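# Push the wrapped bar beneath the sealing arm

## Task

Push the film-wrapped bar over the table surface until its long axis sits directly below the sealing arm, with that arm lying along the bar's centre line.

## Robot and tools

Robot: two arms. left_arm sits on the +y side with its base near (-0.007, +0.236, 0) m, and right_arm sits near (+0.019, -0.236, 0) m. Both are turned only slightly about z. Each arm ends in a five-fingered hand: a right hand on right_arm and a mirrored left hand on left_arm. A camera stand is fixed behind the arms. Objects may get an occasional small bump from outside.

Scene frame: the origin is at table-top height, halfway between the nominal bases. +z is up, +x points out across the table, and +y points toward left_arm. Left and right in an image do not match arm names.

Hand point axes (right hand): +z runs along the straight fingers toward the tips. +y points out of the palm face, which is at y = -0.062. +x runs across the palm away from the thumb; on the left hand, +x points toward the thumb. Straight fingertips end about 0.11 to 0.14 m out along +z. A rigid mast near the wrist, on the palm side, can strike objects. The elbow sags under load, so command a little higher than the height you want.

execute_actions(actions, cameras):
- actions is a list of up to 15 actions, run in order. Each action is a list of up to 15 rows, and each row lasts 1/30 s. An action always lasts 15 steps; if it has fewer rows, its last row repeats to fill the rest.
- Every row holds 48 numbers, each in [-1, 1]. Both arms are always included. Numbers 1-24 are for left_arm and 25-48 for right_arm.
- Each arm's 24 numbers are laid out as: dx, dy, dz, rx, ry, rz; then 16 hand places; then current_limit, speed.
- dx..rz are an offset, not a pose. They are measured from that arm's Hand target as it stood when the action began, along scene-frame axes. Every row in one action counts from that same starting target, so rows do not accumulate. Sending the same offset again in a later action moves the arm further.
- Scale: 1.0 equals 0.6 m for dx, dy, dz, and 180 degrees for the rotation vector rx, ry, rz. Rotation happens about the Hand target position. If a translation is longer than 1.0, it is shortened along its own direction. Orientation is clipped to within 40 degrees of the measured one.
- Hand places: put the grasp numbers a, b, c, d (each -1 to +1) in the first four places and exactly 0 in the other twelve. Otherwise the row is rejected. All four at 0 opens the hand. a curls the outer joints of index and middle. b bends all three fingers at the knuckle. c brings the thumb across the palm and the index toward it. d curls the ring finger. These values are goals, not changes: to keep a grip or hold the hand still, resend the last grasp numbers.
- current_limit: -1 to +1 maps linearly to 0 to 550 mA, and it never goes below 11 mA. It starts at +0.4. speed: joints move at (speed+1)/2 of 8.5 rad/s, starting at -0.6. Both settings stay in effect until you change them.
- cameras: a list of names (cam_high, cam_left_wrist, cam_right_wrist), ["all"], or [] for none. If omitted or null, you get all cameras only when actions is empty. An unknown name voids the call. An empty actions list returns images plus the complete state.

zoom_image(camera, region): camera must be one of the three listed above, taken from the newest images. region is [x0, y0, x1, y1] in pixels, measured from the top-left corner, at most 504 by 504. All images are 672x504. cam_high is fixed and looks down from behind; the wrist cameras move with their hands.

finished_scene(scene=1, optional): ends the scene for good. The bar must stay correctly placed once the robot lets go.

Results:
- end_effector_position (m) and end_effector_quat_wxyz are given in the scene frame and may be off by a few cm.
- "Hand target" is the last commanded pose after clipping. The next offsets start from it. The hand often stops short of it, and waiting does not help; if it still falls short after a fresh action, send the remaining gap as an offset.
- Joint velocities reading "within noise" means the arm is still.
- Hand data is listed per motor in this fixed order: index_mcp, index_abd, index_pip, index_dip, middle_*, ring_*, thumb_cmc, thumb_axl, thumb_mcp, thumb_ipl. Fields are hand_goal, hand_measured, hand_current_ma, and hand_state, which reads moving, goal, blocked, or overload.
- Joint torques include gravity and offsets. Numbers 3 and 4 wrap at ±28 N m.
- Step readings list intermediate hand positions.
- A MOTOR HOT line warns of heating. An OVER-TEMPERATURE FAULT means the arm has dropped and is out of action for 30-60 s.

Avoid:
- Letting the bar leave the table.
- Heavy shoves or impacts on the bar, the table, the stand, or the sealing arm.
- Letting the two hands or arms touch.
- Holding a finger current at or above 495 mA for 5 s; the motor shuts down.
- Long stretched-out or stalled pushes, which heat the motors.

To stop pressing against something, command the target back to a point behind the hand's actual position. Slide the bar with gentle, small offsets and check the cameras often, zooming in where needed.

Each tool is called as name([rows], argument=value, ...), one row to a line, values as JSON.

## Session

execute_actions(actions=[])

Scene clock: 0.00 s.
left_arm: end_effector_position=(+0.1693, +0.5604, +0.3760) hand_goal=(+0.754, +0.000, +0.576, +0.696, +0.754, +0.000, +0.576, +0.696, +0.754, +0.000, +0.576, +0.696, +0.714, +0.678, +0.226, +0.168) hand_measured=(+0.754, +0.000, +0.576, +0.696, +0.754, +0.000, +0.576, +0.696, +0.754, +0.000, +0.576, +0.696, +0.714, +0.678, +0.226, +0.168) hand_current_ma=(+0, +0, +0, +0, +0, +0, +0, +0, +0, +0, +0, +0, +0, +0, +0, +0) hand_state=(goal, goal, goal, goal, goal, goal, goal, goal, goal, goal, goal, goal, goal, goal, goal, goal) hand_current_limit=0.40 hand_speed=-0.60 end_effector_quat_wxyz=(+0.406, -0.190, +0.736, +0.507) | right_arm: end_effector_position=(+0.5189, -0.1447, +0.2626) hand_goal=(+0.754, +0.000, +0.576, +0.696, +0.754, +0.000, +0.576, +0.696, +0.754, +0.000, +0.576, +0.696, +0.714, +0.678, +0.226, +0.168) hand_measured=(+0.754, +0.000, +0.576, +0.696, +0.754, +0.000, +0.576, +0.696, +0.754, +0.000, +0.576, +0.696, +0.714, +0.678, +0.226, +0.168) hand_current_ma=(+0, +0, +0, +0, +0, +0, +0, +0, +0, +0, +0, +0, +0, +0, +0, +0) hand_state=(goal, goal, goal, goal, goal, goal, goal, goal, goal, goal, goal, goal, goal, goal, goal, goal) hand_current_limit=0.40 hand_speed=-0.60 end_effector_quat_wxyz=(-0.106, +0.933, +0.196, +0.283)
Joint positions: left_arm=[0.615 0.671 0.578 -0.087 -0.507 -1.016] | right_arm=[0.262 1.317 1.244 -0.9 -0.153 1.502]
Joint velocities: within noise
Joint torques (N m): no reading
Heat: left arm: hottest waist 30 °C; right arm: hottest waist 29 °C.
Hand target: left_arm +0.1701, +0.5610, +0.3991; +0.422, -0.193, +0.722, +0.513 | right_arm +0.5258, -0.1426, +0.2751; -0.107, +0.929, +0.196, +0.295

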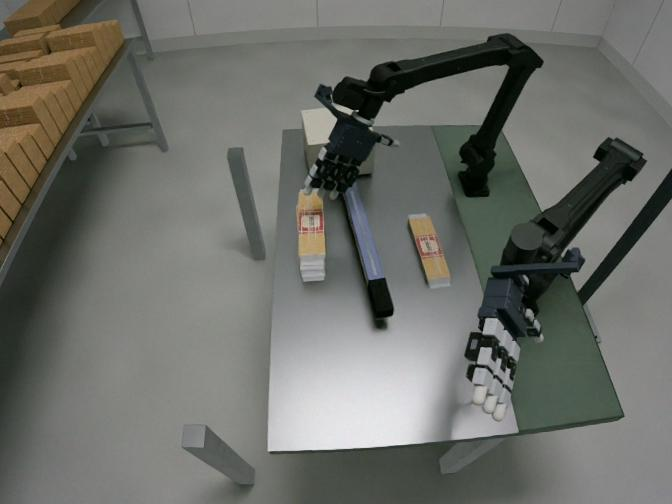

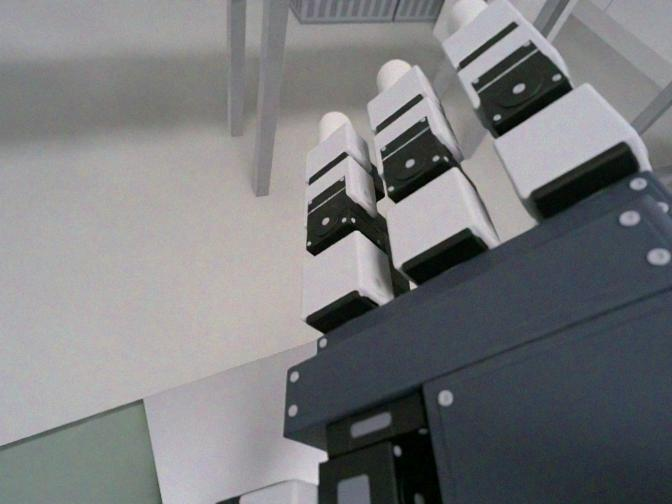

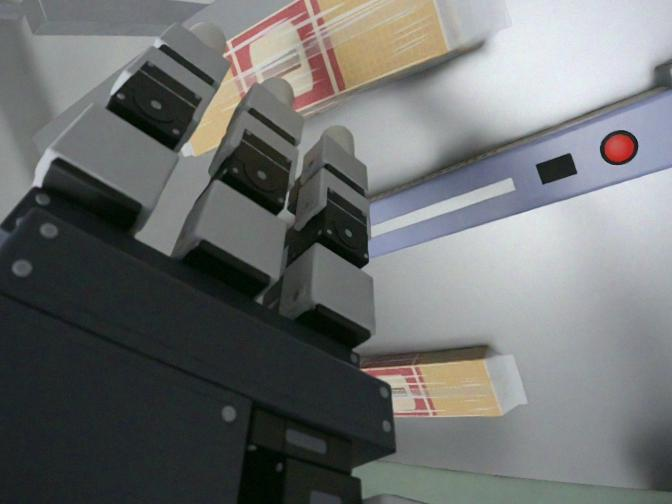

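zoom_image(camera="cam_high", region=[270, 80, 490, 340])

zoom_image(camera="cam_right_wrist", region=[170, 0, 672, 504])

Scaled by 1.938.

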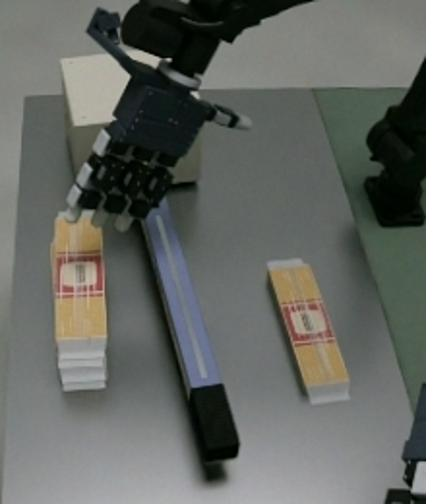

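Scaled by 1.000.

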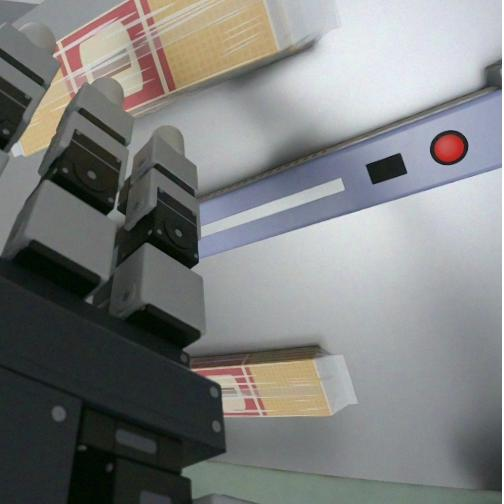

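execute_actions([
  [[0,0,0,0,0,0,0,0,0,0,0,0,0,0,0,0,0,0,0,0,0,0,0.4,-0.6,-0.05,-0.033,0.083,0,0,0,0,0,0,0,0,0,0,0,0,0,0,0,0,0,0,0,0.4,-0.6]],
  [[0,0,0,0,0,0,0,0,0,0,0,0,0,0,0,0,0,0,0,0,0,0,0.4,-0.6,-0.1,-0.083,0.05,0,0,0,0,0,0,0,0,0,0,0,0,0,0,0,0,0,0,0,0.4,-0.6]],
  [[0,0,0,0,0,0,0,0,0,0,0,0,0,0,0,0,0,0,0,0,0,0,0.4,-0.6,-0.1,-0.083,0.05,0,0,0,0,0,0,0,0,0,0,0,0,0,0,0,0,0,0,0,0.4,-0.6]],
  [[0,0,0,0,0,0,0,0,0,0,0,0,0,0,0,0,0,0,0,0,0,0,0.4,-0.6,-0.1,-0.1,0.033,0,0,0,0,0,0,0,0,0,0,0,0,0,0,0,0,0,0,0,0.4,-0.6]],
], cameras=["all"])

Scene clock: 126.67 s.
left_arm: end_effector_position=(+0.1693, +0.5604, +0.3760) hand_goal=(+0.750, +0.000, +0.580, +0.700, +0.750, +0.000, +0.580, +0.700, +0.750, +0.000, +0.580, +0.700, +0.710, +0.680, +0.230, +0.170) hand_measured=(+0.758, +0.000, +0.578, +0.698, +0.758, +0.000, +0.578, +0.698, +0.758, +0.000, +0.578, +0.698, +0.716, +0.678, +0.226, +0.168) hand_current_ma=(+13, +0, -1, -3, +13, +0, -1, -3, +13, +0, -1, -3, +11, -3, -6, -3) hand_state=(goal, goal, goal, goal, goal, goal, goal, goal, goal, goal, goal, goal, goal, goal, goal, goal) hand_current_limit=0.40 hand_speed=-0.60 end_effector_quat_wxyz=(+0.406, -0.190, +0.736, +0.507) | right_arm: end_effector_position=(+0.3125, -0.3182, +0.3855) hand_goal=(+0.750, +0.000, +0.580, +0.700, +0.750, +0.000, +0.580, +0.700, +0.750, +0.000, +0.580, +0.700, +0.710, +0.680, +0.230, +0.170) hand_measured=(+0.748, +0.000, +0.578, +0.698, +0.748, +0.000, +0.578, +0.698, +0.748, +0.000, +0.578, +0.698, +0.710, +0.678, +0.224, +0.168) hand_current_ma=(-2, +0, -4, -5, -3, +0, -3, -4, -3, +0, -3, -5, +1, -4, -14, -5) hand_state=(goal, goal, goal, goal, goal, goal, goal, goal, goal, goal, goal, goal, goal, goal, goal, goal) hand_current_limit=0.40 hand_speed=-0.60 end_effector_quat_wxyz=(-0.113, +0.933, +0.191, +0.284)
Joint positions: left_arm=[0.615 0.671 0.578 -0.087 -0.507 -1.016] | right_arm=[-0.309 0.838 1.264 -1.556 -0.453 0.998]
Joint torques (N m): left_arm=[-0.09 -0.91 11.58 2.26 -0.12 0.13] | right_arm=[0.09 -0.85 14.72 0.66 -0.3 -0.11]
Heat: left arm: hottest elbow 43 °C; right arm: hottest elbow 45 °C.
Hand target: left_arm +0.1701, +0.5610, +0.3991; +0.422, -0.193, +0.722, +0.513 | right_arm +0.3158, -0.3221, +0.4047; -0.107, +0.929, +0.196, +0.295
Off the commanded pose: left_arm 0.023 m, 3 deg | right_arm 0.020 m, 2 deg.
Step readings (end_effector_position of left_arm | right_arm):
0: (+0.1693, +0.5604, +0.3760) | (+0.5189, -0.1447, +0.2626)
1: (+0.1693, +0.5604, +0.3760) | (+0.5189, -0.1447, +0.2626)
2: (+0.1693, +0.5604, +0.3760) | (+0.5176, -0.1451, +0.2624)
4: (+0.1693, +0.5604, +0.3760) | (+0.5094, -0.1486, +0.2623)
8: (+0.1693, +0.5604, +0.3760) | (+0.4923, -0.1560, +0.2745)
15: (+0.1693, +0.5604, +0.3760) | (+0.4870, -0.1604, +0.3042)
16: (+0.1693, +0.5604, +0.3760) | (+0.4870, -0.1603, +0.3048)
17: (+0.1693, +0.5604, +0.3760) | (+0.4853, -0.1607, +0.3051)
19: (+0.1693, +0.5604, +0.3760) | (+0.4754, -0.1682, +0.3068)
23: (+0.1693, +0.5604, +0.3760) | (+0.4523, -0.1951, +0.3303)
30: (+0.1693, +0.5604, +0.3760) | (+0.4310, -0.2101, +0.3583)
31: (+0.1693, +0.5604, +0.3760) | (+0.4307, -0.2100, +0.3578)
32: (+0.1693, +0.5604, +0.3760) | (+0.4289, -0.2117, +0.3562)
34: (+0.1693, +0.5604, +0.3760) | (+0.4182, -0.2178, +0.3532)
38: (+0.1693, +0.5604, +0.3760) | (+0.3930, -0.2454, +0.3643)
45: (+0.1693, +0.5604, +0.3760) | (+0.3715, -0.2586, +0.3807)
46: (+0.1693, +0.5604, +0.3760) | (+0.3712, -0.2589, +0.3802)
47: (+0.1693, +0.5604, +0.3760) | (+0.3694, -0.2594, +0.3787)
49: (+0.1693, +0.5604, +0.3760) | (+0.3584, -0.2697, +0.3759)
53: (+0.1693, +0.5604, +0.3760) | (+0.3293, -0.3047, +0.3822)
60: (+0.1693, +0.5604, +0.3760) | (+0.3099, -0.3169, +0.3875)
camera_calibration:
cam_right_wrist: T_world_to_cam=[[-0.278049, -0.804523, -0.524816, 0.0666218], [-0.936625, 0.105852, 0.333959, 0.156836], [-0.213125, 0.584413, -0.782968, 0.676674], [0, 0, 0, 1]] pos_world=[0.309637, -0.35846, 0.512402]

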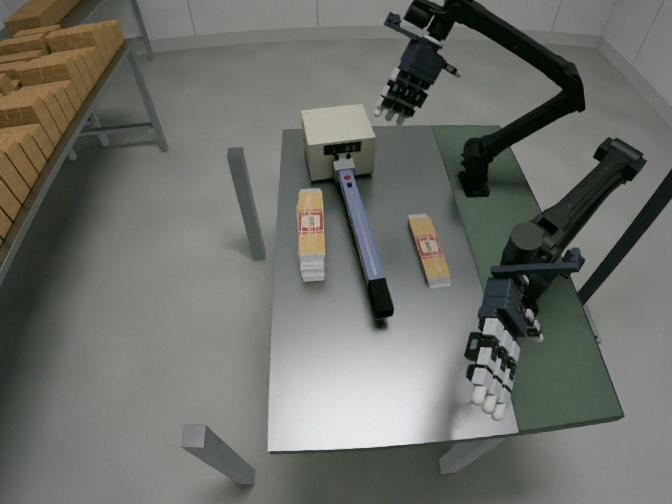

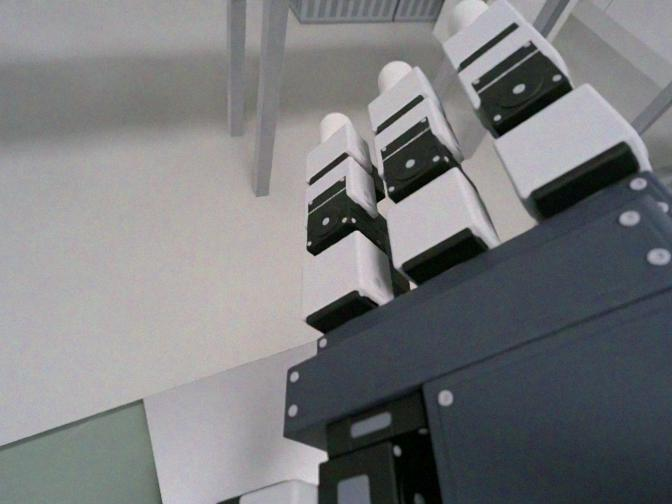

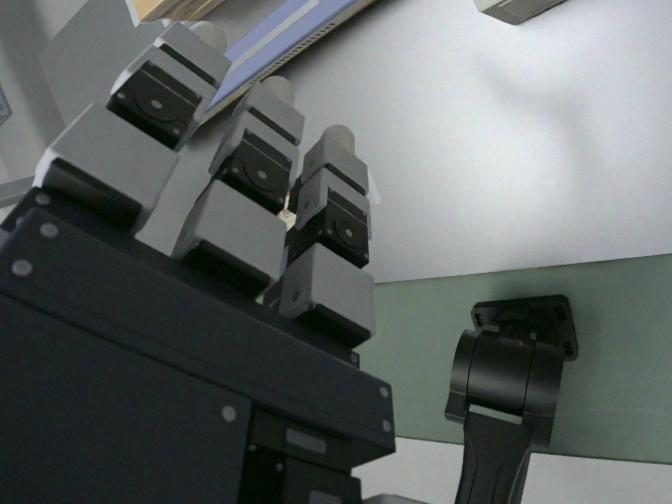

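zoom_image(camera="cam_high", region=[280, 90, 480, 340])

zoom_image(camera="cam_high", region=[300, 100, 400, 220])

zoom_image(camera="cam_high", region=[350, 190, 470, 330])

Scaled by 2.016.

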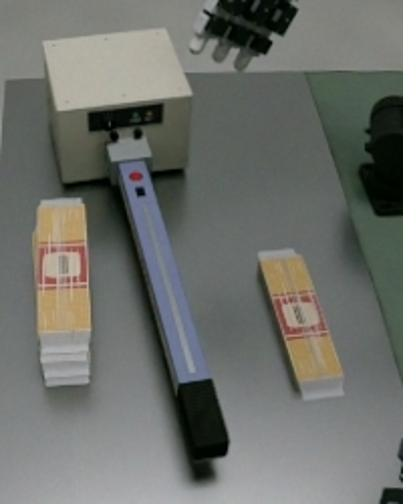

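Scaled by 4.200.

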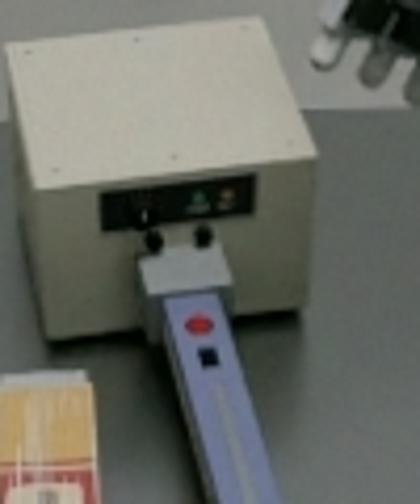

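Scaled by 3.600.

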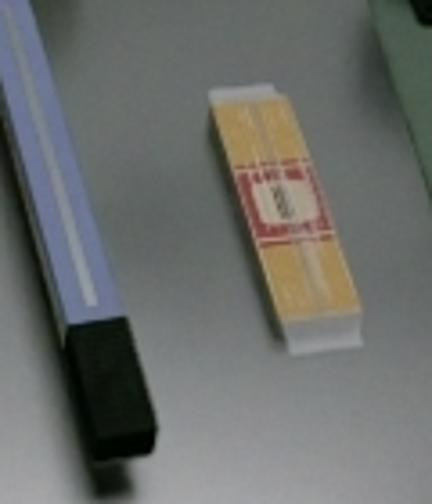

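execute_actions([
  [[0.083,-0.102,0.002,-0.0054,0.0695,-0.0692,0,0,0,0,0,0,0,0,0,0,0,0,0,0,0,0,0.4,-0.6,0,0,0,0,0,0,0,0,0,0,0,0,0,0,0,0,0,0,0,0,0,0,0.4,-0.6]],
  [[0.1,-0.133,-0.017,-0.0054,0.0695,-0.0692,0,0,0,0,0,0,0,0,0,0,0,0,0,0,0,0,0.4,-0.6,0,0,0,0,0,0,0,0,0,0,0,0,0,0,0,0,0,0,0,0,0,0,0.4,-0.6]],
  [[0.067,-0.15,-0.033,-0.0054,0.0695,-0.0692,0,0,0,0,0,0,0,0,0,0,0,0,0,0,0,0,0.4,-0.6,0,0,0,0,0,0,0,0,0,0,0,0,0,0,0,0,0,0,0,0,0,0,0.4,-0.6]],
  [[0,-0.15,-0.033,-0.0054,0.0695,-0.0692,0,0,0,0,0,0,0,0,0,0,0,0,0,0,0,0,0.4,-0.6,0,0,0,0,0,0,0,0,0,0,0,0,0,0,0,0,0,0,0,0,0,0,0.4,-0.6]],
], cameras=["all"])

Scene clock: 345.00 s.
left_arm: end_effector_position=(+0.3123, +0.2476, +0.3176) hand_goal=(+0.750, +0.000, +0.580, +0.700, +0.750, +0.000, +0.580, +0.700, +0.750, +0.000, +0.580, +0.700, +0.710, +0.680, +0.230, +0.170) hand_measured=(+0.756, +0.002, +0.580, +0.698, +0.758, +0.002, +0.580, +0.698, +0.756, +0.002, +0.580, +0.698, +0.716, +0.678, +0.228, +0.168) hand_current_ma=(+12, +1, +0, -3, +13, +1, +0, -3, +12, +1, +0, -3, +11, -3, -5, -3) hand_state=(goal, goal, goal, goal, goal, goal, goal, goal, goal, goal, goal, goal, goal, goal, goal, goal) hand_current_limit=0.40 hand_speed=-0.60 end_effector_quat_wxyz=(+0.223, +0.349, +0.856, +0.308) | right_arm: end_effector_position=(+0.3118, -0.3182, +0.3851) hand_goal=(+0.750, +0.000, +0.580, +0.700, +0.750, +0.000, +0.580, +0.700, +0.750, +0.000, +0.580, +0.700, +0.710, +0.680, +0.230, +0.170) hand_measured=(+0.748, +0.000, +0.578, +0.698, +0.748, +0.000, +0.578, +0.698, +0.748, +0.000, +0.578, +0.698, +0.710, +0.678, +0.224, +0.168) hand_current_ma=(-2, +0, -4, -5, -3, +0, -3, -4, -3, +0, -3, -5, +1, -4, -14, -5) hand_state=(goal, goal, goal, goal, goal, goal, goal, goal, goal, goal, goal, goal, goal, goal, goal, goal) hand_current_limit=0.40 hand_speed=-0.60 end_effector_quat_wxyz=(-0.115, +0.932, +0.193, +0.283)
Joint positions: left_arm=[-0.567 0.819 0.821 -1.156 -0.681 -1.196] | right_arm=[-0.314 0.838 1.264 -1.562 -0.459 0.989]
Joint torques (N m): left_arm=[-0.91 -0.73 13.38 0.65 -0.89 -0.05] | right_arm=[-0.15 -0.91 14.98 0.69 -0.29 -0.11]
Heat: left arm: hottest elbow 49 °C; right arm: hottest elbow 45 °C.
Hand target: left_arm +0.3201, +0.2400, +0.3506; +0.252, +0.333, +0.857, +0.303 | right_arm +0.3158, -0.3220, +0.4048; -0.107, +0.929, +0.196, +0.296
Off the commanded pose: left_arm 0.035 m, 4 deg | right_arm 0.020 m, 2 deg.
Step readings (end_effector_position of left_arm | right_arm):
0: (+0.1693, +0.5604, +0.3760) | (+0.3125, -0.3182, +0.3855)
1: (+0.1695, +0.5603, +0.3759) | (+0.3125, -0.3182, +0.3855)
2: (+0.1713, +0.5587, +0.3753) | (+0.3126, -0.3181, +0.3855)
4: (+0.1815, +0.5478, +0.3740) | (+0.3123, -0.3180, +0.3853)
8: (+0.2075, +0.5171, +0.3757) | (+0.3118, -0.3183, +0.3851)
15: (+0.2140, +0.5022, +0.3683) | (+0.3117, -0.3183, +0.3851)
16: (+0.2142, +0.5015, +0.3676) | (+0.3118, -0.3182, +0.3851)
17: (+0.2156, +0.4989, +0.3659) | (+0.3118, -0.3182, +0.3851)
19: (+0.2288, +0.4830, +0.3596) | (+0.3118, -0.3182, +0.3851)
23: (+0.2608, +0.4406, +0.3466) | (+0.3118, -0.3182, +0.3851)
30: (+0.2732, +0.4224, +0.3490) | (+0.3118, -0.3182, +0.3851)
31: (+0.2737, +0.4217, +0.3496) | (+0.3118, -0.3182, +0.3851)
32: (+0.2747, +0.4187, +0.3499) | (+0.3118, -0.3182, +0.3851)
34: (+0.2832, +0.4000, +0.3477) | (+0.3118, -0.3182, +0.3851)
38: (+0.3058, +0.3512, +0.3379) | (+0.3118, -0.3182, +0.3851)
45: (+0.3149, +0.3334, +0.3321) | (+0.3118, -0.3182, +0.3851)
46: (+0.3146, +0.3331, +0.3320) | (+0.3118, -0.3182, +0.3851)
47: (+0.3138, +0.3305, +0.3315) | (+0.3118, -0.3182, +0.3851)
49: (+0.3141, +0.3114, +0.3275) | (+0.3118, -0.3182, +0.3851)
53: (+0.3154, +0.2648, +0.3203) | (+0.3118, -0.3182, +0.3851)
60: (+0.3158, +0.2460, +0.3175) | (+0.3118, -0.3182, +0.3851)
camera_calibration:
cam_left_wrist: T_world_to_cam=[[0.157658, -0.940487, -0.301044, 0.246575], [-0.976131, -0.19454, 0.096557, 0.278892], [-0.149376, 0.278636, -0.948709, 0.402242], [0, 0, 0, 1]] pos_world=[0.293446, 0.174077, 0.428912]
cam_right_wrist: T_world_to_cam=[[-0.274399, -0.804966, -0.526056, 0.0654295], [-0.936803, 0.100302, 0.33517, 0.154153], [-0.217037, 0.584781, -0.781617, 0.677127], [0, 0, 0, 1]] pos_world=[0.309326, -0.358765, 0.512007]

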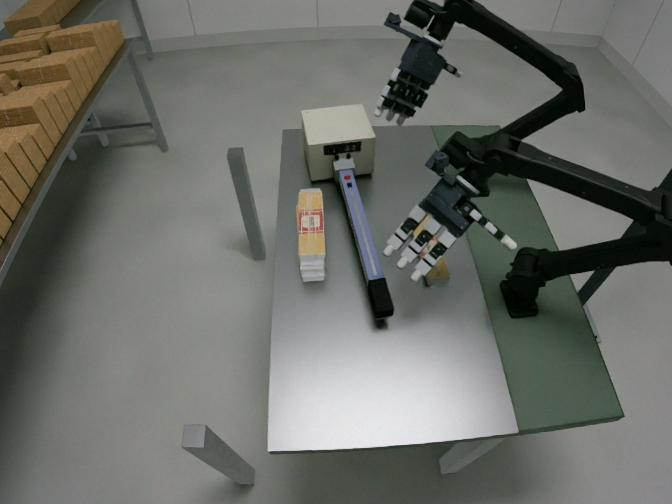

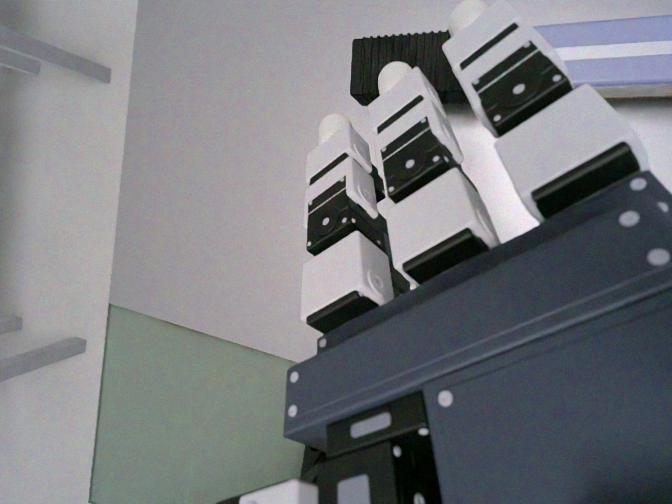

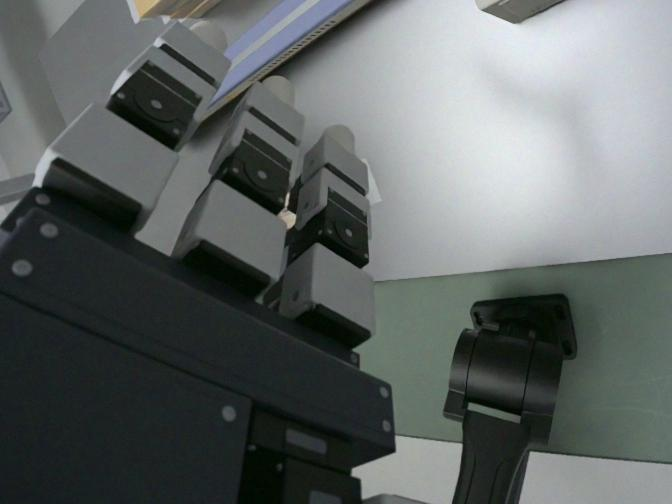

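execute_actions([
  [[-0.05,-0.133,-0.033,-0.0054,0.0695,-0.0692,0,0,0,0,0,0,0,0,0,0,0,0,0,0,0,0,0.4,-0.6,0,0,0,0,0,0,0,0,0,0,0,0,0,0,0,0,0,0,0,0,0,0,0.4,-0.6]],
  [[-0.067,-0.083,-0.05,-0.0054,0.0695,-0.0692,0,0,0,0,0,0,0,0,0,0,0,0,0,0,0,0,0.4,-0.6,0,0,0,0,0,0,0,0,0,0,0,0,0,0,0,0,0,0,0,0,0,0,0.4,-0.6]],
  [[-0.072,-0.05,-0.03,-0.0054,0.0695,-0.0692,0,0,0,0,0,0,0,0,0,0,0,0,0,0,0,0,0.4,-0.6,0,0,0,0,0,0,0,0,0,0,0,0,0,0,0,0,0,0,0,0,0,0,0.4,-0.6]],
], cameras=["all"])

Scene clock: 356.97 s.
left_arm: end_effector_position=(+0.2022, +0.0949, +0.2541) hand_goal=(+0.750, +0.000, +0.580, +0.700, +0.750, +0.000, +0.580, +0.700, +0.750, +0.000, +0.580, +0.700, +0.710, +0.680, +0.230, +0.170) hand_measured=(+0.750, +0.002, +0.580, +0.698, +0.750, +0.002, +0.580, +0.698, +0.750, +0.002, +0.580, +0.698, +0.716, +0.678, +0.228, +0.168) hand_current_ma=(+0, +1, +0, -3, +0, +1, +0, -3, +0, +1, +0, -3, +10, -3, -5, -3) hand_state=(goal, goal, goal, goal, goal, goal, goal, goal, goal, goal, goal, goal, goal, goal, goal, goal) hand_current_limit=0.40 hand_speed=-0.60 end_effector_quat_wxyz=(+0.029, +0.650, +0.755, +0.078) | right_arm: end_effector_position=(+0.3118, -0.3182, +0.3851) hand_goal=(+0.750, +0.000, +0.580, +0.700, +0.750, +0.000, +0.580, +0.700, +0.750, +0.000, +0.580, +0.700, +0.710, +0.680, +0.230, +0.170) hand_measured=(+0.748, +0.000, +0.578, +0.698, +0.748, +0.000, +0.578, +0.698, +0.748, +0.000, +0.578, +0.698, +0.710, +0.678, +0.224, +0.168) hand_current_ma=(-2, +0, -4, -5, -3, +0, -3, -4, -3, +0, -3, -5, +1, -4, -14, -5) hand_state=(goal, goal, goal, goal, goal, goal, goal, goal, goal, goal, goal, goal, goal, goal, goal, goal) hand_current_limit=0.40 hand_speed=-0.60 end_effector_quat_wxyz=(-0.115, +0.932, +0.193, +0.283)
Joint positions: left_arm=[-1.083 0.885 0.932 -1.618 -0.166 -1.214] | right_arm=[-0.314 0.838 1.264 -1.562 -0.459 0.989]
Joint torques (N m): left_arm=[-0.91 -1.67 12.3 -0.17 -0.18 0.2] | right_arm=[-0.09 -0.67 14.87 0.77 -0.29 -0.11]
Heat: left arm: hottest elbow 52 °C; right arm: hottest elbow 45 °C.
Hand target: left_arm +0.2066, +0.0804, +0.2826; +0.058, +0.657, +0.749, +0.065 | right_arm +0.3158, -0.3220, +0.4048; -0.107, +0.929, +0.196, +0.296
Off the commanded pose: left_arm 0.032 m, 4 deg | right_arm 0.020 m, 2 deg.
Step readings (end_effector_position of left_arm | right_arm):
0: (+0.3122, +0.2477, +0.3176) | (+0.3118, -0.3182, +0.3851)
1: (+0.3120, +0.2471, +0.3171) | (+0.3118, -0.3182, +0.3851)
2: (+0.3106, +0.2443, +0.3155) | (+0.3118, -0.3182, +0.3851)
4: (+0.3046, +0.2256, +0.3085) | (+0.3118, -0.3182, +0.3851)
8: (+0.2917, +0.1855, +0.3009) | (+0.3118, -0.3182, +0.3851)
15: (+0.2868, +0.1697, +0.3021) | (+0.3118, -0.3182, +0.3851)
16: (+0.2860, +0.1691, +0.3013) | (+0.3118, -0.3182, +0.3851)
17: (+0.2832, +0.1663, +0.2978) | (+0.3118, -0.3182, +0.3851)
19: (+0.2715, +0.1535, +0.2865) | (+0.3118, -0.3182, +0.3851)
23: (+0.2513, +0.1307, +0.2744) | (+0.3118, -0.3182, +0.3851)
30: (+0.2453, +0.1238, +0.2732) | (+0.3118, -0.3182, +0.3851)
31: (+0.2446, +0.1231, +0.2729) | (+0.3118, -0.3182, +0.3851)
32: (+0.2409, +0.1209, +0.2698) | (+0.3118, -0.3182, +0.3851)
34: (+0.2270, +0.1122, +0.2608) | (+0.3118, -0.3182, +0.3851)
38: (+0.2075, +0.0994, +0.2523) | (+0.3118, -0.3182, +0.3851)
45: (+0.2027, +0.0956, +0.2536) | (+0.3118, -0.3182, +0.3851)
camera_calibration:
cam_left_wrist: T_world_to_cam=[[-0.543618, -0.832796, -0.104551, 0.182773], [-0.660873, 0.347909, 0.664986, -0.111781], [-0.517424, 0.430593, -0.739501, 0.375049], [0, 0, 0, 1]] pos_world=[0.219544, 0.0296087, 0.370791]
cam_right_wrist: T_world_to_cam=[[-0.274399, -0.804966, -0.526056, 0.0654295], [-0.936803, 0.100302, 0.33517, 0.154153], [-0.217037, 0.584781, -0.781617, 0.677127], [0, 0, 0, 1]] pos_world=[0.309326, -0.358765, 0.512007]

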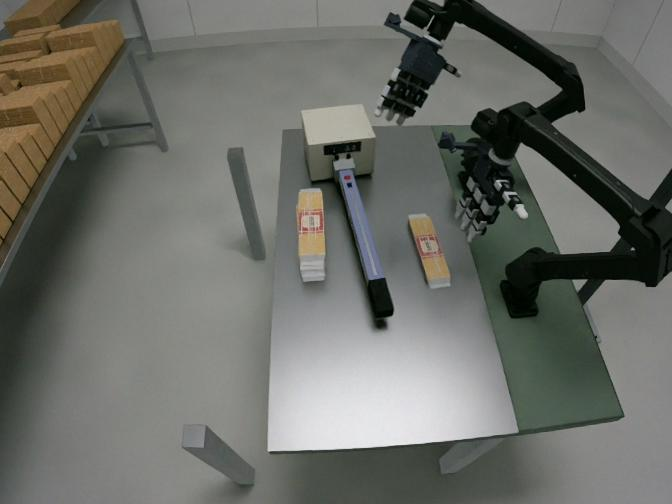

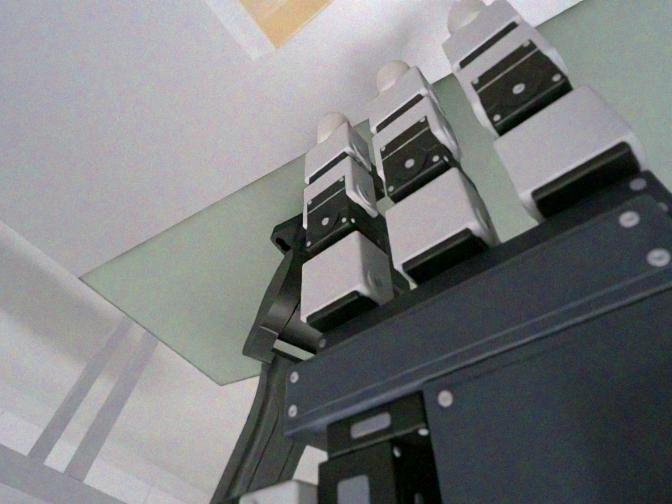

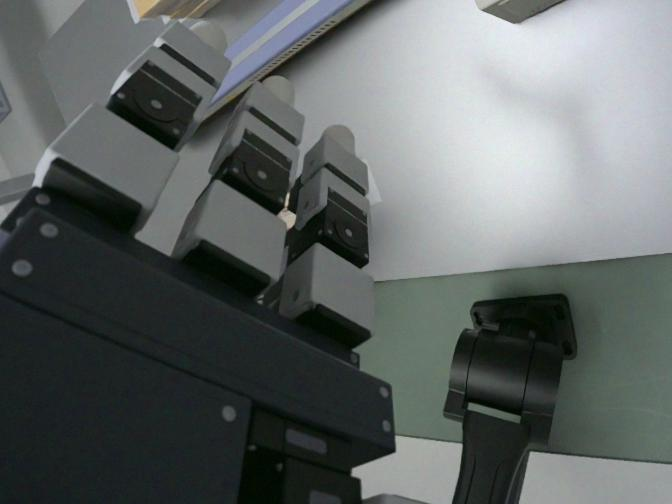

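zoom_image(camera="cam_high", region=[400, 120, 540, 300])

Scaled by 2.800.

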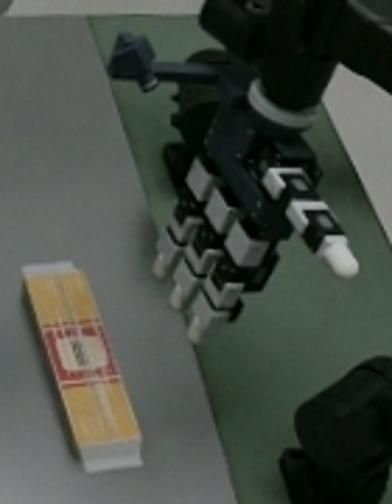

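execute_actions([
  [[0.008,-0.025,-0.1,-0.018,-0.002,-0.008,0,0,0,0,0,0,0,0,0,0,0,0,0,0,0,0,0.4,-0.6,0,0,0,0,0,0,0,0,0,0,0,0,0,0,0,0,0,0,0,0,0,0,0.4,-0.6]],
  [[0,0,-0.058,0,0,0,0,0,0,0,0,0,0,0,0,0,0,0,0,0,0,0,0.4,-0.6,0,0,0,0,0,0,0,0,0,0,0,0,0,0,0,0,0,0,0,0,0,0,0.4,-0.6]],
], cameras=["cam_high"])

zoom_image(camera="cam_high", region=[340, 160, 500, 320])

Scene clock: 389.93 s.
left_arm: end_effector_position=(+0.2107, +0.0701, +0.1897) hand_goal=(+0.750, +0.000, +0.580, +0.700, +0.750, +0.000, +0.580, +0.700, +0.750, +0.000, +0.580, +0.700, +0.710, +0.680, +0.230, +0.170) hand_measured=(+0.750, +0.002, +0.580, +0.698, +0.750, +0.002, +0.580, +0.698, +0.750, +0.002, +0.580, +0.698, +0.716, +0.678, +0.228, +0.168) hand_current_ma=(+0, +1, +0, -3, +0, +1, +0, -3, +0, +1, +0, -3, +9, -3, -5, -3) hand_state=(goal, goal, goal, goal, goal, goal, goal, goal, goal, goal, goal, goal, goal, goal, goal, goal) hand_current_limit=0.40 hand_speed=-0.60 end_effector_quat_wxyz=(+0.079, +0.657, +0.748, +0.046) | right_arm: end_effector_position=(+0.3118, -0.3182, +0.3851) hand_goal=(+0.750, +0.000, +0.580, +0.700, +0.750, +0.000, +0.580, +0.700, +0.750, +0.000, +0.580, +0.700, +0.710, +0.680, +0.230, +0.170) hand_measured=(+0.748, +0.000, +0.578, +0.698, +0.748, +0.000, +0.578, +0.698, +0.748, +0.000, +0.578, +0.698, +0.710, +0.678, +0.224, +0.168) hand_current_ma=(-2, +0, -4, -5, -3, +0, -3, -4, -3, +0, -3, -5, +1, -4, -14, -5) hand_state=(goal, goal, goal, goal, goal, goal, goal, goal, goal, goal, goal, goal, goal, goal, goal, goal) hand_current_limit=0.40 hand_speed=-0.60 end_effector_quat_wxyz=(-0.115, +0.932, +0.193, +0.283)
Joint positions: left_arm=[-1.084 0.88 0.761 -1.335 -0.14 -1.187] | right_arm=[-0.314 0.838 1.264 -1.562 -0.459 0.989]
Joint torques (N m): left_arm=[-0.44 -0.97 7.5 0.87 -0.18 0.22] | right_arm=[-0.21 -0.38 14.98 0.68 -0.31 -0.08]
Heat: left arm: hottest elbow 54 °C; right arm: hottest elbow 46 °C.
Hand target: left_arm +0.2115, +0.0654, +0.1878; +0.080, +0.664, +0.742, +0.045 | right_arm +0.3158, -0.3220, +0.4048; -0.107, +0.929, +0.196, +0.296
Off the commanded pose: left_arm 0.005 m, 1 deg | right_arm 0.020 m, 2 deg.
Step readings (end_effector_position of left_arm | right_arm):
0: (+0.2023, +0.0948, +0.2541) | (+0.3118, -0.3182, +0.3851)
1: (+0.2022, +0.0947, +0.2540) | (+0.3118, -0.3182, +0.3851)
2: (+0.2026, +0.0927, +0.2538) | (+0.3118, -0.3182, +0.3851)
4: (+0.2063, +0.0826, +0.2510) | (+0.3118, -0.3182, +0.3851)
8: (+0.2100, +0.0728, +0.2349) | (+0.3118, -0.3182, +0.3851)
15: (+0.2106, +0.0708, +0.2231) | (+0.3118, -0.3182, +0.3851)
16: (+0.2110, +0.0702, +0.2231) | (+0.3118, -0.3182, +0.3851)
17: (+0.2115, +0.0692, +0.2216) | (+0.3118, -0.3182, +0.3851)
19: (+0.2123, +0.0677, +0.2137) | (+0.3118, -0.3182, +0.3851)
23: (+0.2097, +0.0720, +0.1939) | (+0.3118, -0.3182, +0.3851)
30: (+0.2105, +0.0706, +0.1896) | (+0.3118, -0.3182, +0.3851)
Images, in order (width x height): cam_high 672x504.

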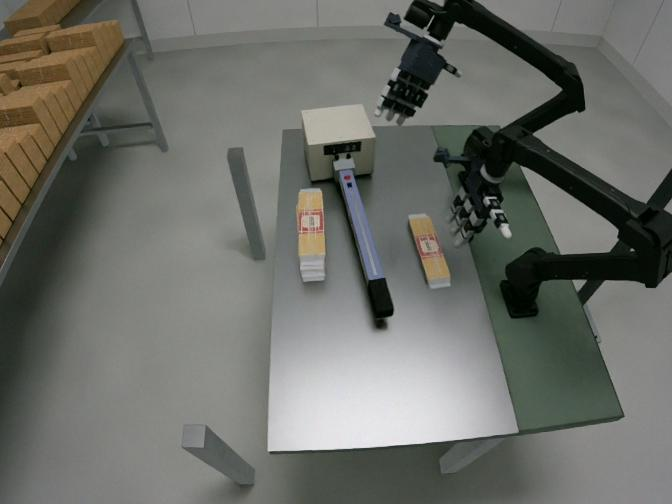

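Scaled by 3.150.

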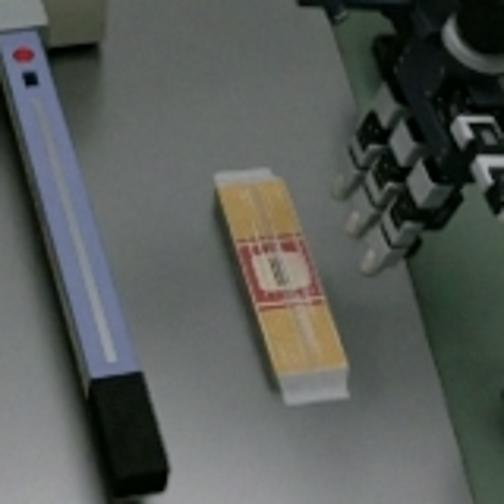

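execute_actions([
  [[0,0.008,-0.068,0.018,0.002,0.002,0,0,0,0,0,0,0,0,0,0,0,0,0,0,0,0,0.4,-0.6,0,0,0,0,0,0,0,0,0,0,0,0,0,0,0,0,0,0,0,0,0,0,0.4,-0.6]],
])

Scene clock: 401.63 s.
left_arm: end_effector_position=(+0.2107, +0.0744, +0.1472) hand_goal=(+0.750, +0.000, +0.580, +0.700, +0.750, +0.000, +0.580, +0.700, +0.750, +0.000, +0.580, +0.700, +0.710, +0.680, +0.230, +0.170) hand_measured=(+0.750, +0.002, +0.580, +0.698, +0.750, +0.002, +0.580, +0.698, +0.750, +0.002, +0.580, +0.698, +0.716, +0.678, +0.228, +0.168) hand_current_ma=(+0, +1, +0, -3, +0, +1, +0, -3, +0, +1, +0, -3, +9, -3, -5, -3) hand_state=(goal, goal, goal, goal, goal, goal, goal, goal, goal, goal, goal, goal, goal, goal, goal, goal) hand_current_limit=0.40 hand_speed=-0.60 end_effector_quat_wxyz=(+0.055, +0.660, +0.747, +0.064) | right_arm: end_effector_position=(+0.3118, -0.3182, +0.3851) hand_goal=(+0.750, +0.000, +0.580, +0.700, +0.750, +0.000, +0.580, +0.700, +0.750, +0.000, +0.580, +0.700, +0.710, +0.680, +0.230, +0.170) hand_measured=(+0.748, +0.000, +0.578, +0.698, +0.748, +0.000, +0.578, +0.698, +0.748, +0.000, +0.578, +0.698, +0.710, +0.678, +0.224, +0.168) hand_current_ma=(-2, +0, -4, -5, -3, +0, -3, -4, -3, +0, -3, -5, +1, -4, -14, -5) hand_state=(goal, goal, goal, goal, goal, goal, goal, goal, goal, goal, goal, goal, goal, goal, goal, goal) hand_current_limit=0.40 hand_speed=-0.60 end_effector_quat_wxyz=(-0.115, +0.932, +0.193, +0.283)
Joint positions: left_arm=[-1.087 0.937 0.677 -1.251 -0.158 -1.187] | right_arm=[-0.314 0.838 1.264 -1.562 -0.459 0.989]
Joint torques (N m): left_arm=[-0.73 -1.44 7.35 0.83 -0.38 0.09] | right_arm=[-0.26 -0.26 14.95 0.69 -0.32 -0.09]
Heat: left arm: hottest elbow 50 °C; right arm: hottest elbow 46 °C.
Hand target: left_arm +0.2115, +0.0702, +0.1470; +0.059, +0.664, +0.743, +0.065 | right_arm +0.3158, -0.3220, +0.4048; -0.107, +0.929, +0.196, +0.296
Off the commanded pose: left_arm 0.004 m, 1 deg | right_arm 0.020 m, 2 deg.
Step readings (end_effector_position of left_arm | right_arm):
0: (+0.2107, +0.0701, +0.1897) | (+0.3118, -0.3182, +0.3851)
1: (+0.2108, +0.0701, +0.1895) | (+0.3118, -0.3182, +0.3851)
2: (+0.2112, +0.0697, +0.1885) | (+0.3118, -0.3182, +0.3851)
4: (+0.2122, +0.0699, +0.1811) | (+0.3118, -0.3182, +0.3851)
8: (+0.2095, +0.0758, +0.1571) | (+0.3118, -0.3182, +0.3851)
15: (+0.2103, +0.0751, +0.1471) | (+0.3118, -0.3182, +0.3851)

execute_actions([
  [[0.033,0,-0.012,0,0,0,0,0,0,0,0,0,0,0,0,0,0,0,0,0,0,0,0.4,-0.6,0,0,0,0,0,0,0,0,0,0,0,0,0,0,0,0,0,0,0,0,0,0,0.4,-0.6]],
  [[0.04,0,0,0,0,0,0,0,0,0,0,0,0,0,0,0,0,0,0,0,0,0,0.4,-0.6,0,0,0,0,0,0,0,0,0,0,0,0,0,0,0,0,0,0,0,0,0,0,0.4,-0.6]],
], cameras=["cam_high"])

zoom_image(camera="cam_high", region=[340, 160, 500, 320])

Scene clock: 418.77 s.
left_arm: end_effector_position=(+0.2444, +0.0771, +0.1347) hand_goal=(+0.750, +0.000, +0.580, +0.700, +0.750, +0.000, +0.580, +0.700, +0.750, +0.000, +0.580, +0.700, +0.710, +0.680, +0.230, +0.170) hand_measured=(+0.754, +0.002, +0.582, +0.700, +0.756, +0.002, +0.582, +0.700, +0.768, +0.010, +0.590, +0.706, +0.714, +0.678, +0.228, +0.168) hand_current_ma=(+6, +1, +1, -1, +11, +1, +2, +0, +43, +14, +20, +10, +7, -3, -5, -3) hand_state=(goal, goal, goal, goal, goal, goal, goal, goal, goal, goal, goal, goal, goal, goal, goal, goal) hand_current_limit=0.40 hand_speed=-0.60 end_effector_quat_wxyz=(+0.051, +0.665, +0.743, +0.064) | right_arm: end_effector_position=(+0.3118, -0.3182, +0.3851) hand_goal=(+0.750, +0.000, +0.580, +0.700, +0.750, +0.000, +0.580, +0.700, +0.750, +0.000, +0.580, +0.700, +0.710, +0.680, +0.230, +0.170) hand_measured=(+0.748, +0.000, +0.578, +0.698, +0.748, +0.000, +0.578, +0.698, +0.748, +0.000, +0.578, +0.698, +0.710, +0.678, +0.224, +0.168) hand_current_ma=(-2, +0, -4, -5, -3, +0, -3, -4, -3, +0, -3, -5, +1, -4, -14, -5) hand_state=(goal, goal, goal, goal, goal, goal, goal, goal, goal, goal, goal, goal, goal, goal, goal, goal) hand_current_limit=0.40 hand_speed=-0.60 end_effector_quat_wxyz=(-0.115, +0.932, +0.193, +0.283)
Joint positions: left_arm=[-0.956 0.998 0.679 -1.178 -0.146 -1.043] | right_arm=[-0.314 0.838 1.264 -1.562 -0.459 0.989]
Joint torques (N m): left_arm=[1.26 -0.85 8.91 0.99 -0.4 0.22] | right_arm=[-0.09 -0.5 14.95 0.68 -0.3 -0.08]
Heat: left arm: hottest elbow 46 °C; right arm: hottest elbow 46 °C.
Hand target: left_arm +0.2553, +0.0701, +0.1400; +0.059, +0.664, +0.742, +0.065 | right_arm +0.3158, -0.3220, +0.4048; -0.107, +0.929, +0.196, +0.296
Off the commanded pose: left_arm 0.014 m, 1 deg | right_arm 0.020 m, 2 deg.
Step readings (end_effector_position of left_arm | right_arm):
0: (+0.2107, +0.0744, +0.1472) | (+0.3118, -0.3182, +0.3851)
1: (+0.2108, +0.0744, +0.1472) | (+0.3118, -0.3182, +0.3851)
2: (+0.2113, +0.0737, +0.1472) | (+0.3118, -0.3182, +0.3851)
4: (+0.2149, +0.0723, +0.1462) | (+0.3118, -0.3182, +0.3851)
8: (+0.2235, +0.0737, +0.1425) | (+0.3118, -0.3182, +0.3851)
15: (+0.2272, +0.0726, +0.1407) | (+0.3118, -0.3182, +0.3851)
16: (+0.2274, +0.0724, +0.1408) | (+0.3118, -0.3182, +0.3851)
17: (+0.2284, +0.0725, +0.1404) | (+0.3118, -0.3182, +0.3851)
19: (+0.2332, +0.0743, +0.1388) | (+0.3118, -0.3182, +0.3851)
23: (+0.2419, +0.0791, +0.1347) | (+0.3118, -0.3182, +0.3851)
30: (+0.2439, +0.0776, +0.1346) | (+0.3118, -0.3182, +0.3851)
Images, in order (width x height): cam_high 672x504.

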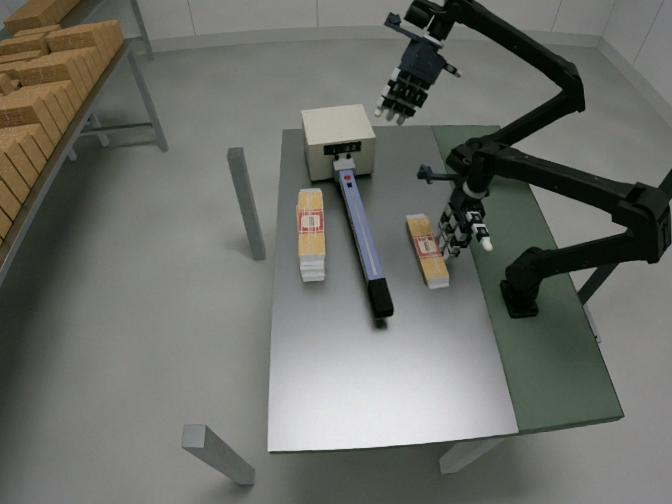

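Scaled by 3.150.

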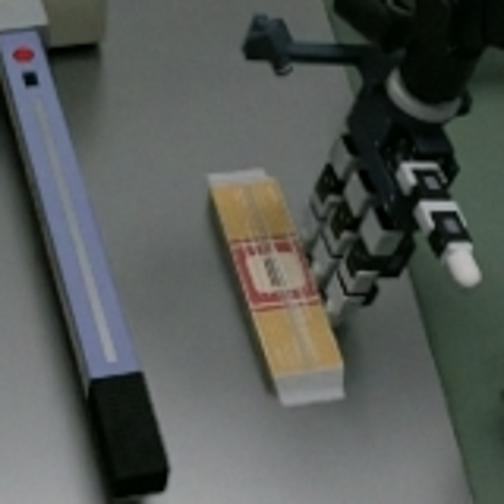

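execute_actions([
  [[0.05,-0.005,0.015,0,0,0,0,0,0,0,0,0,0,0,0,0,0,0,0,0,0,0,0.4,-0.6,0,0,0,0,0,0,0,0,0,0,0,0,0,0,0,0,0,0,0,0,0,0,0.4,-0.6]],
  [[0.05,0,0,0,0,0,0,0,0,0,0,0,0,0,0,0,0,0,0,0,0,0,0.4,-0.6,0,0,0,0,0,0,0,0,0,0,0,0,0,0,0,0,0,0,0,0,0,0,0.4,-0.6]],
], cameras=["cam_high"])

zoom_image(camera="cam_high", region=[340, 160, 500, 320])

Scene clock: 430.07 s.
left_arm: end_effector_position=(+0.2910, +0.0772, +0.1347) hand_goal=(+0.750, +0.000, +0.580, +0.700, +0.750, +0.000, +0.580, +0.700, +0.750, +0.000, +0.580, +0.700, +0.710, +0.680, +0.230, +0.170) hand_measured=(+0.754, +0.002, +0.582, +0.700, +0.764, +0.002, +0.586, +0.702, +0.838, +0.010, +0.632, +0.732, +0.714, +0.678, +0.228, +0.168) hand_current_ma=(+6, +1, +3, +0, +31, +1, +9, +3, +323, +17, +151, +84, +6, -3, -5, -3) hand_state=(goal, goal, goal, goal, goal, goal, goal, goal, blocked, goal, blocked, blocked, goal, goal, goal, goal) hand_current_limit=0.40 hand_speed=-0.60 end_effector_quat_wxyz=(+0.034, +0.672, +0.738, +0.057) | right_arm: end_effector_position=(+0.3118, -0.3182, +0.3851) hand_goal=(+0.750, +0.000, +0.580, +0.700, +0.750, +0.000, +0.580, +0.700, +0.750, +0.000, +0.580, +0.700, +0.710, +0.680, +0.230, +0.170) hand_measured=(+0.748, +0.000, +0.578, +0.698, +0.748, +0.000, +0.578, +0.698, +0.748, +0.000, +0.578, +0.698, +0.710, +0.678, +0.224, +0.168) hand_current_ma=(-2, +0, -4, -5, -3, +0, -3, -4, -3, +0, -3, -5, +1, -4, -14, -5) hand_state=(goal, goal, goal, goal, goal, goal, goal, goal, goal, goal, goal, goal, goal, goal, goal, goal) hand_current_limit=0.40 hand_speed=-0.60 end_effector_quat_wxyz=(-0.115, +0.932, +0.193, +0.283)
Joint positions: left_arm=[-0.805 1.104 0.756 -1.161 -0.116 -0.877] | right_arm=[-0.314 0.838 1.264 -1.562 -0.459 0.989]
Joint torques (N m): left_arm=[1.73 -1.67 10.45 1.62 -0.9 0.1] | right_arm=[0.09 -0.85 14.97 0.59 -0.32 -0.11]
Heat: left arm: hottest elbow 45 °C; right arm: hottest elbow 47 °C.
Hand target: left_arm +0.3153, +0.0671, +0.1489; +0.059, +0.664, +0.743, +0.064 | right_arm +0.3158, -0.3220, +0.4048; -0.107, +0.929, +0.196, +0.296
Off the commanded pose: left_arm 0.030 m, 3 deg | right_arm 0.020 m, 2 deg.
Step readings (end_effector_position of left_arm | right_arm):
0: (+0.2445, +0.0771, +0.1347) | (+0.3118, -0.3182, +0.3851)
1: (+0.2445, +0.0771, +0.1346) | (+0.3118, -0.3182, +0.3851)
2: (+0.2451, +0.0772, +0.1345) | (+0.3118, -0.3182, +0.3851)
4: (+0.2494, +0.0782, +0.1345) | (+0.3118, -0.3182, +0.3851)
8: (+0.2606, +0.0793, +0.1350) | (+0.3118, -0.3182, +0.3851)
15: (+0.2647, +0.0774, +0.1351) | (+0.3118, -0.3182, +0.3851)
16: (+0.2649, +0.0772, +0.1351) | (+0.3118, -0.3182, +0.3851)
17: (+0.2657, +0.0772, +0.1350) | (+0.3118, -0.3182, +0.3851)
19: (+0.2707, +0.0779, +0.1344) | (+0.3118, -0.3182, +0.3851)
23: (+0.2851, +0.0795, +0.1346) | (+0.3118, -0.3182, +0.3851)
30: (+0.2905, +0.0778, +0.1348) | (+0.3118, -0.3182, +0.3851)
Images, in order (width x height): cam_high 672x504.

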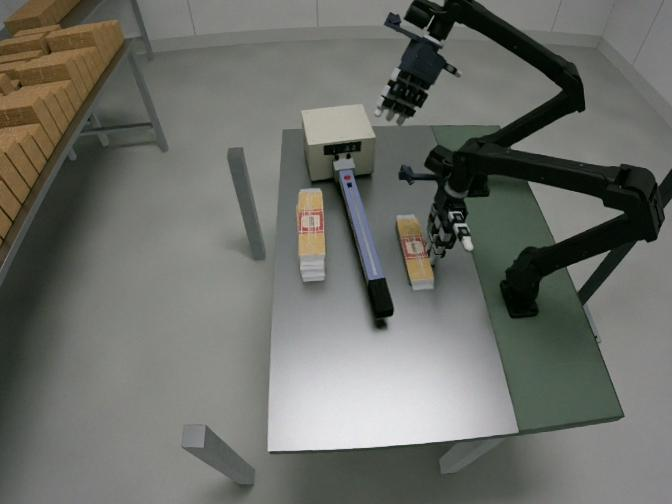

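Scaled by 3.150.

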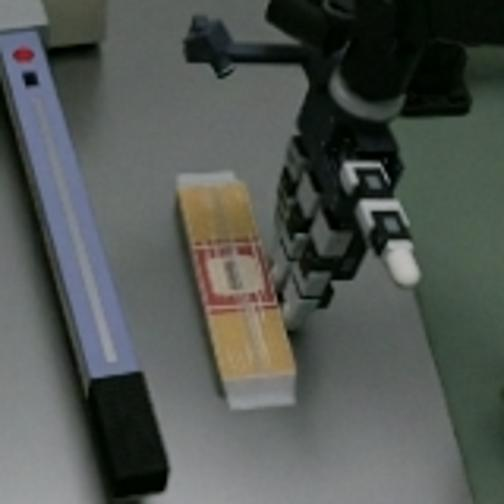

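execute_actions([
  [[-0.06,0,0.02,-0.008,0,0.011,0,0,0,0,0,0,0,0,0,0,0,0,0,0,0,0,0.4,-0.6,0,0,0,0,0,0,0,0,0,0,0,0,0,0,0,0,0,0,0,0,0,0,0.4,-0.6]],
], cameras=["cam_high"])

zoom_image(camera="cam_high", region=[340, 160, 500, 320])

Scene clock: 486.63 s.
left_arm: end_effector_position=(+0.2768, +0.0733, +0.1478) hand_goal=(+0.750, +0.000, +0.580, +0.700, +0.750, +0.000, +0.580, +0.700, +0.750, +0.000, +0.580, +0.700, +0.710, +0.680, +0.230, +0.170) hand_measured=(+0.752, +0.002, +0.582, +0.700, +0.754, +0.002, +0.582, +0.702, +0.754, +0.002, +0.582, +0.704, +0.714, +0.678, +0.228, +0.168) hand_current_ma=(+3, +1, +3, +0, +5, +1, +3, +3, +5, +3, +3, +4, +5, -3, -5, -3) hand_state=(goal, goal, goal, goal, goal, goal, goal, goal, goal, goal, goal, goal, goal, goal, goal, goal) hand_current_limit=0.40 hand_speed=-0.60 end_effector_quat_wxyz=(+0.053, +0.654, +0.753, +0.057) | right_arm: end_effector_position=(+0.3118, -0.3182, +0.3851) hand_goal=(+0.750, +0.000, +0.580, +0.700, +0.750, +0.000, +0.580, +0.700, +0.750, +0.000, +0.580, +0.700, +0.710, +0.680, +0.230, +0.170) hand_measured=(+0.748, +0.000, +0.578, +0.698, +0.748, +0.000, +0.578, +0.698, +0.748, +0.000, +0.578, +0.698, +0.710, +0.678, +0.224, +0.168) hand_current_ma=(-2, +0, -4, -5, -3, +0, -3, -4, -3, +0, -3, -5, +1, -4, -14, -5) hand_state=(goal, goal, goal, goal, goal, goal, goal, goal, goal, goal, goal, goal, goal, goal, goal, goal) hand_current_limit=0.40 hand_speed=-0.60 end_effector_quat_wxyz=(-0.115, +0.932, +0.193, +0.283)
Joint positions: left_arm=[-0.862 1.059 0.756 -1.177 -0.126 -0.979] | right_arm=[-0.314 0.838 1.264 -1.562 -0.459 0.989]
Joint torques (N m): left_arm=[-0.91 -4.07 9.1 0.09 -0.35 -0.11] | right_arm=[-0.15 -0.5 14.94 0.64 -0.31 -0.08]
Heat: left arm: hottest elbow 45 °C; right arm: hottest elbow 47 °C.
Hand target: left_arm +0.2793, +0.0671, +0.1609; +0.066, +0.650, +0.755, +0.056 | right_arm +0.3158, -0.3220, +0.4048; -0.107, +0.929, +0.196, +0.296
Off the commanded pose: left_arm 0.015 m, 2 deg | right_arm 0.020 m, 2 deg.
Step readings (end_effector_position of left_arm | right_arm):
0: (+0.2911, +0.0772, +0.1347) | (+0.3118, -0.3182, +0.3851)
1: (+0.2911, +0.0772, +0.1347) | (+0.3118, -0.3182, +0.3851)
2: (+0.2909, +0.0771, +0.1349) | (+0.3118, -0.3182, +0.3851)
4: (+0.2890, +0.0759, +0.1368) | (+0.3118, -0.3182, +0.3851)
8: (+0.2825, +0.0720, +0.1430) | (+0.3118, -0.3182, +0.3851)
15: (+0.2775, +0.0722, +0.1478) | (+0.3118, -0.3182, +0.3851)
Images, in order (width x height): cam_high 672x504.

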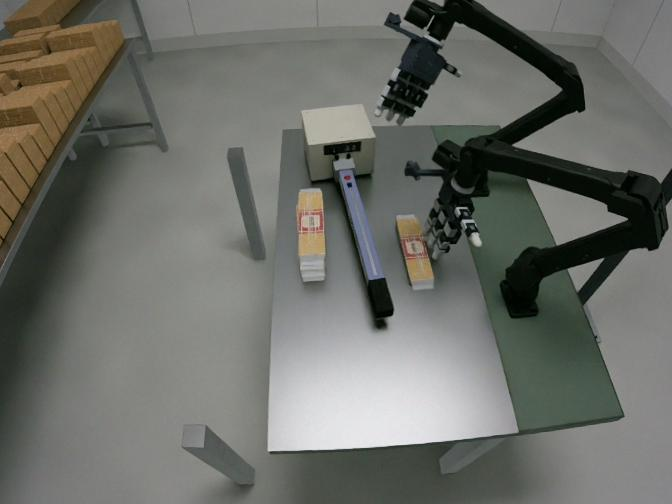

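Scaled by 3.150.

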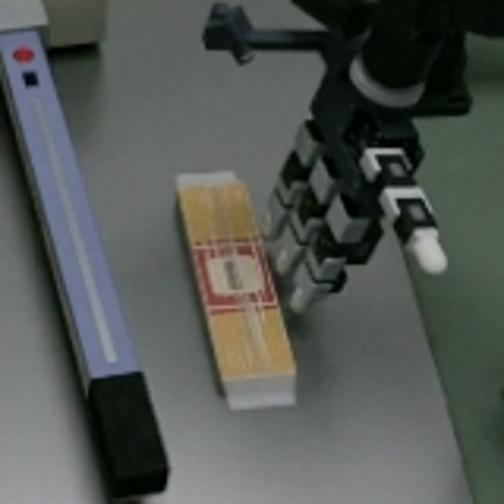

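execute_actions([
  [[0.06,0,-0.006,0,0,0,0,0,0,0,0,0,0,0,0,0,0,0,0,0,0,0,0.4,-0.6,0,0,0,0,0,0,0,0,0,0,0,0,0,0,0,0,0,0,0,0,0,0,0.4,-0.6]],
  [[0.06,0,0,0,0,0,0,0,0,0,0,0,0,0,0,0,0,0,0,0,0,0,0.4,-0.6,0,0,0,0,0,0,0,0,0,0,0,0,0,0,0,0,0,0,0,0,0,0,0.4,-0.6]],
], cameras=["cam_high"])

zoom_image(camera="cam_high", region=[340, 160, 500, 320])

Scene clock: 505.63 s.
left_arm: end_effector_position=(+0.3258, +0.0834, +0.1344) hand_goal=(+0.750, +0.000, +0.580, +0.700, +0.750, +0.000, +0.580, +0.700, +0.750, +0.000, +0.580, +0.700, +0.710, +0.680, +0.230, +0.170) hand_measured=(+0.752, +0.002, +0.582, +0.700, +0.758, +0.002, +0.584, +0.702, +0.766, +0.008, +0.590, +0.708, +0.714, +0.678, +0.226, +0.168) hand_current_ma=(+2, +1, +3, +0, +16, +2, +7, +3, +34, +13, +19, +12, +4, -3, -5, -3) hand_state=(goal, goal, goal, goal, goal, goal, goal, goal, goal, goal, goal, goal, goal, goal, goal, goal) hand_current_limit=0.40 hand_speed=-0.60 end_effector_quat_wxyz=(+0.033, +0.651, +0.756, +0.056) | right_arm: end_effector_position=(+0.3118, -0.3182, +0.3851) hand_goal=(+0.750, +0.000, +0.580, +0.700, +0.750, +0.000, +0.580, +0.700, +0.750, +0.000, +0.580, +0.700, +0.710, +0.680, +0.230, +0.170) hand_measured=(+0.748, +0.000, +0.578, +0.698, +0.748, +0.000, +0.578, +0.698, +0.748, +0.000, +0.578, +0.698, +0.710, +0.678, +0.224, +0.168) hand_current_ma=(-2, +0, -4, -5, -3, +0, -3, -4, -3, +0, -3, -5, +1, -4, -14, -5) hand_state=(goal, goal, goal, goal, goal, goal, goal, goal, goal, goal, goal, goal, goal, goal, goal, goal) hand_current_limit=0.40 hand_speed=-0.60 end_effector_quat_wxyz=(-0.115, +0.932, +0.193, +0.283)
Joint positions: left_arm=[-0.715 1.182 0.813 -1.135 -0.11 -0.841] | right_arm=[-0.314 0.838 1.264 -1.562 -0.459 0.989]
Joint torques (N m): left_arm=[0.91 -3.78 11.63 1.13 -0.21 0.18] | right_arm=[0.03 -0.85 14.91 0.66 -0.3 -0.11]
Heat: left arm: hottest elbow 44 °C; right arm: hottest elbow 48 °C.
Hand target: left_arm +0.3512, +0.0671, +0.1573; +0.066, +0.650, +0.755, +0.056 | right_arm +0.3158, -0.3220, +0.4048; -0.107, +0.929, +0.196, +0.296
Off the commanded pose: left_arm 0.038 m, 4 deg | right_arm 0.020 m, 2 deg.
Step readings (end_effector_position of left_arm | right_arm):
0: (+0.2767, +0.0734, +0.1478) | (+0.3118, -0.3182, +0.3851)
1: (+0.2767, +0.0734, +0.1478) | (+0.3118, -0.3182, +0.3851)
2: (+0.2770, +0.0737, +0.1477) | (+0.3118, -0.3182, +0.3851)
4: (+0.2798, +0.0760, +0.1459) | (+0.3118, -0.3182, +0.3851)
8: (+0.2889, +0.0842, +0.1367) | (+0.3118, -0.3182, +0.3851)
15: (+0.2935, +0.0837, +0.1350) | (+0.3118, -0.3182, +0.3851)
16: (+0.2937, +0.0837, +0.1349) | (+0.3118, -0.3182, +0.3851)
17: (+0.2949, +0.0836, +0.1345) | (+0.3118, -0.3182, +0.3851)
19: (+0.3002, +0.0841, +0.1343) | (+0.3118, -0.3182, +0.3851)
23: (+0.3173, +0.0857, +0.1344) | (+0.3118, -0.3182, +0.3851)
30: (+0.3256, +0.0839, +0.1345) | (+0.3118, -0.3182, +0.3851)
Images, in order (width x height): cam_high 672x504.

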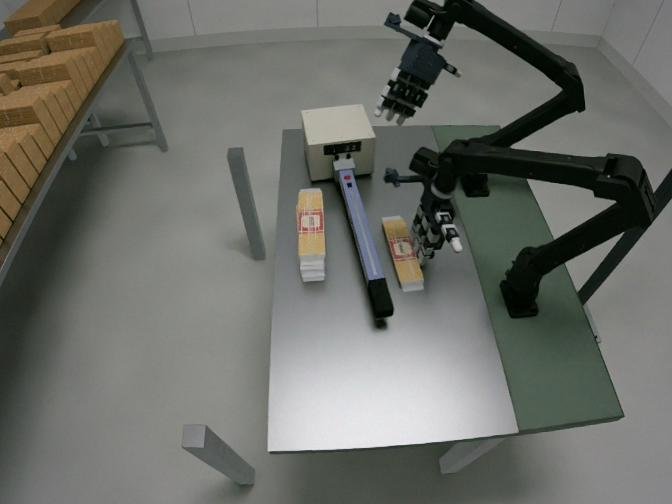

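Scaled by 3.150.

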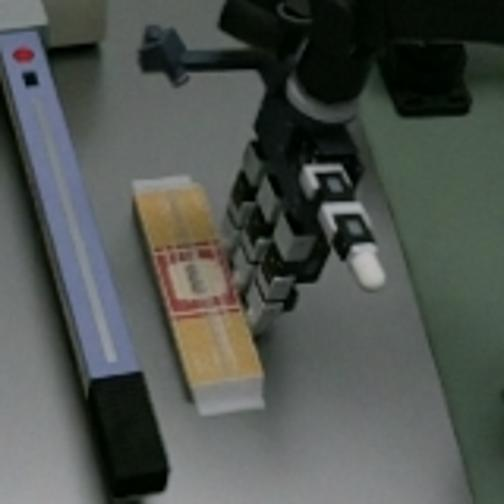

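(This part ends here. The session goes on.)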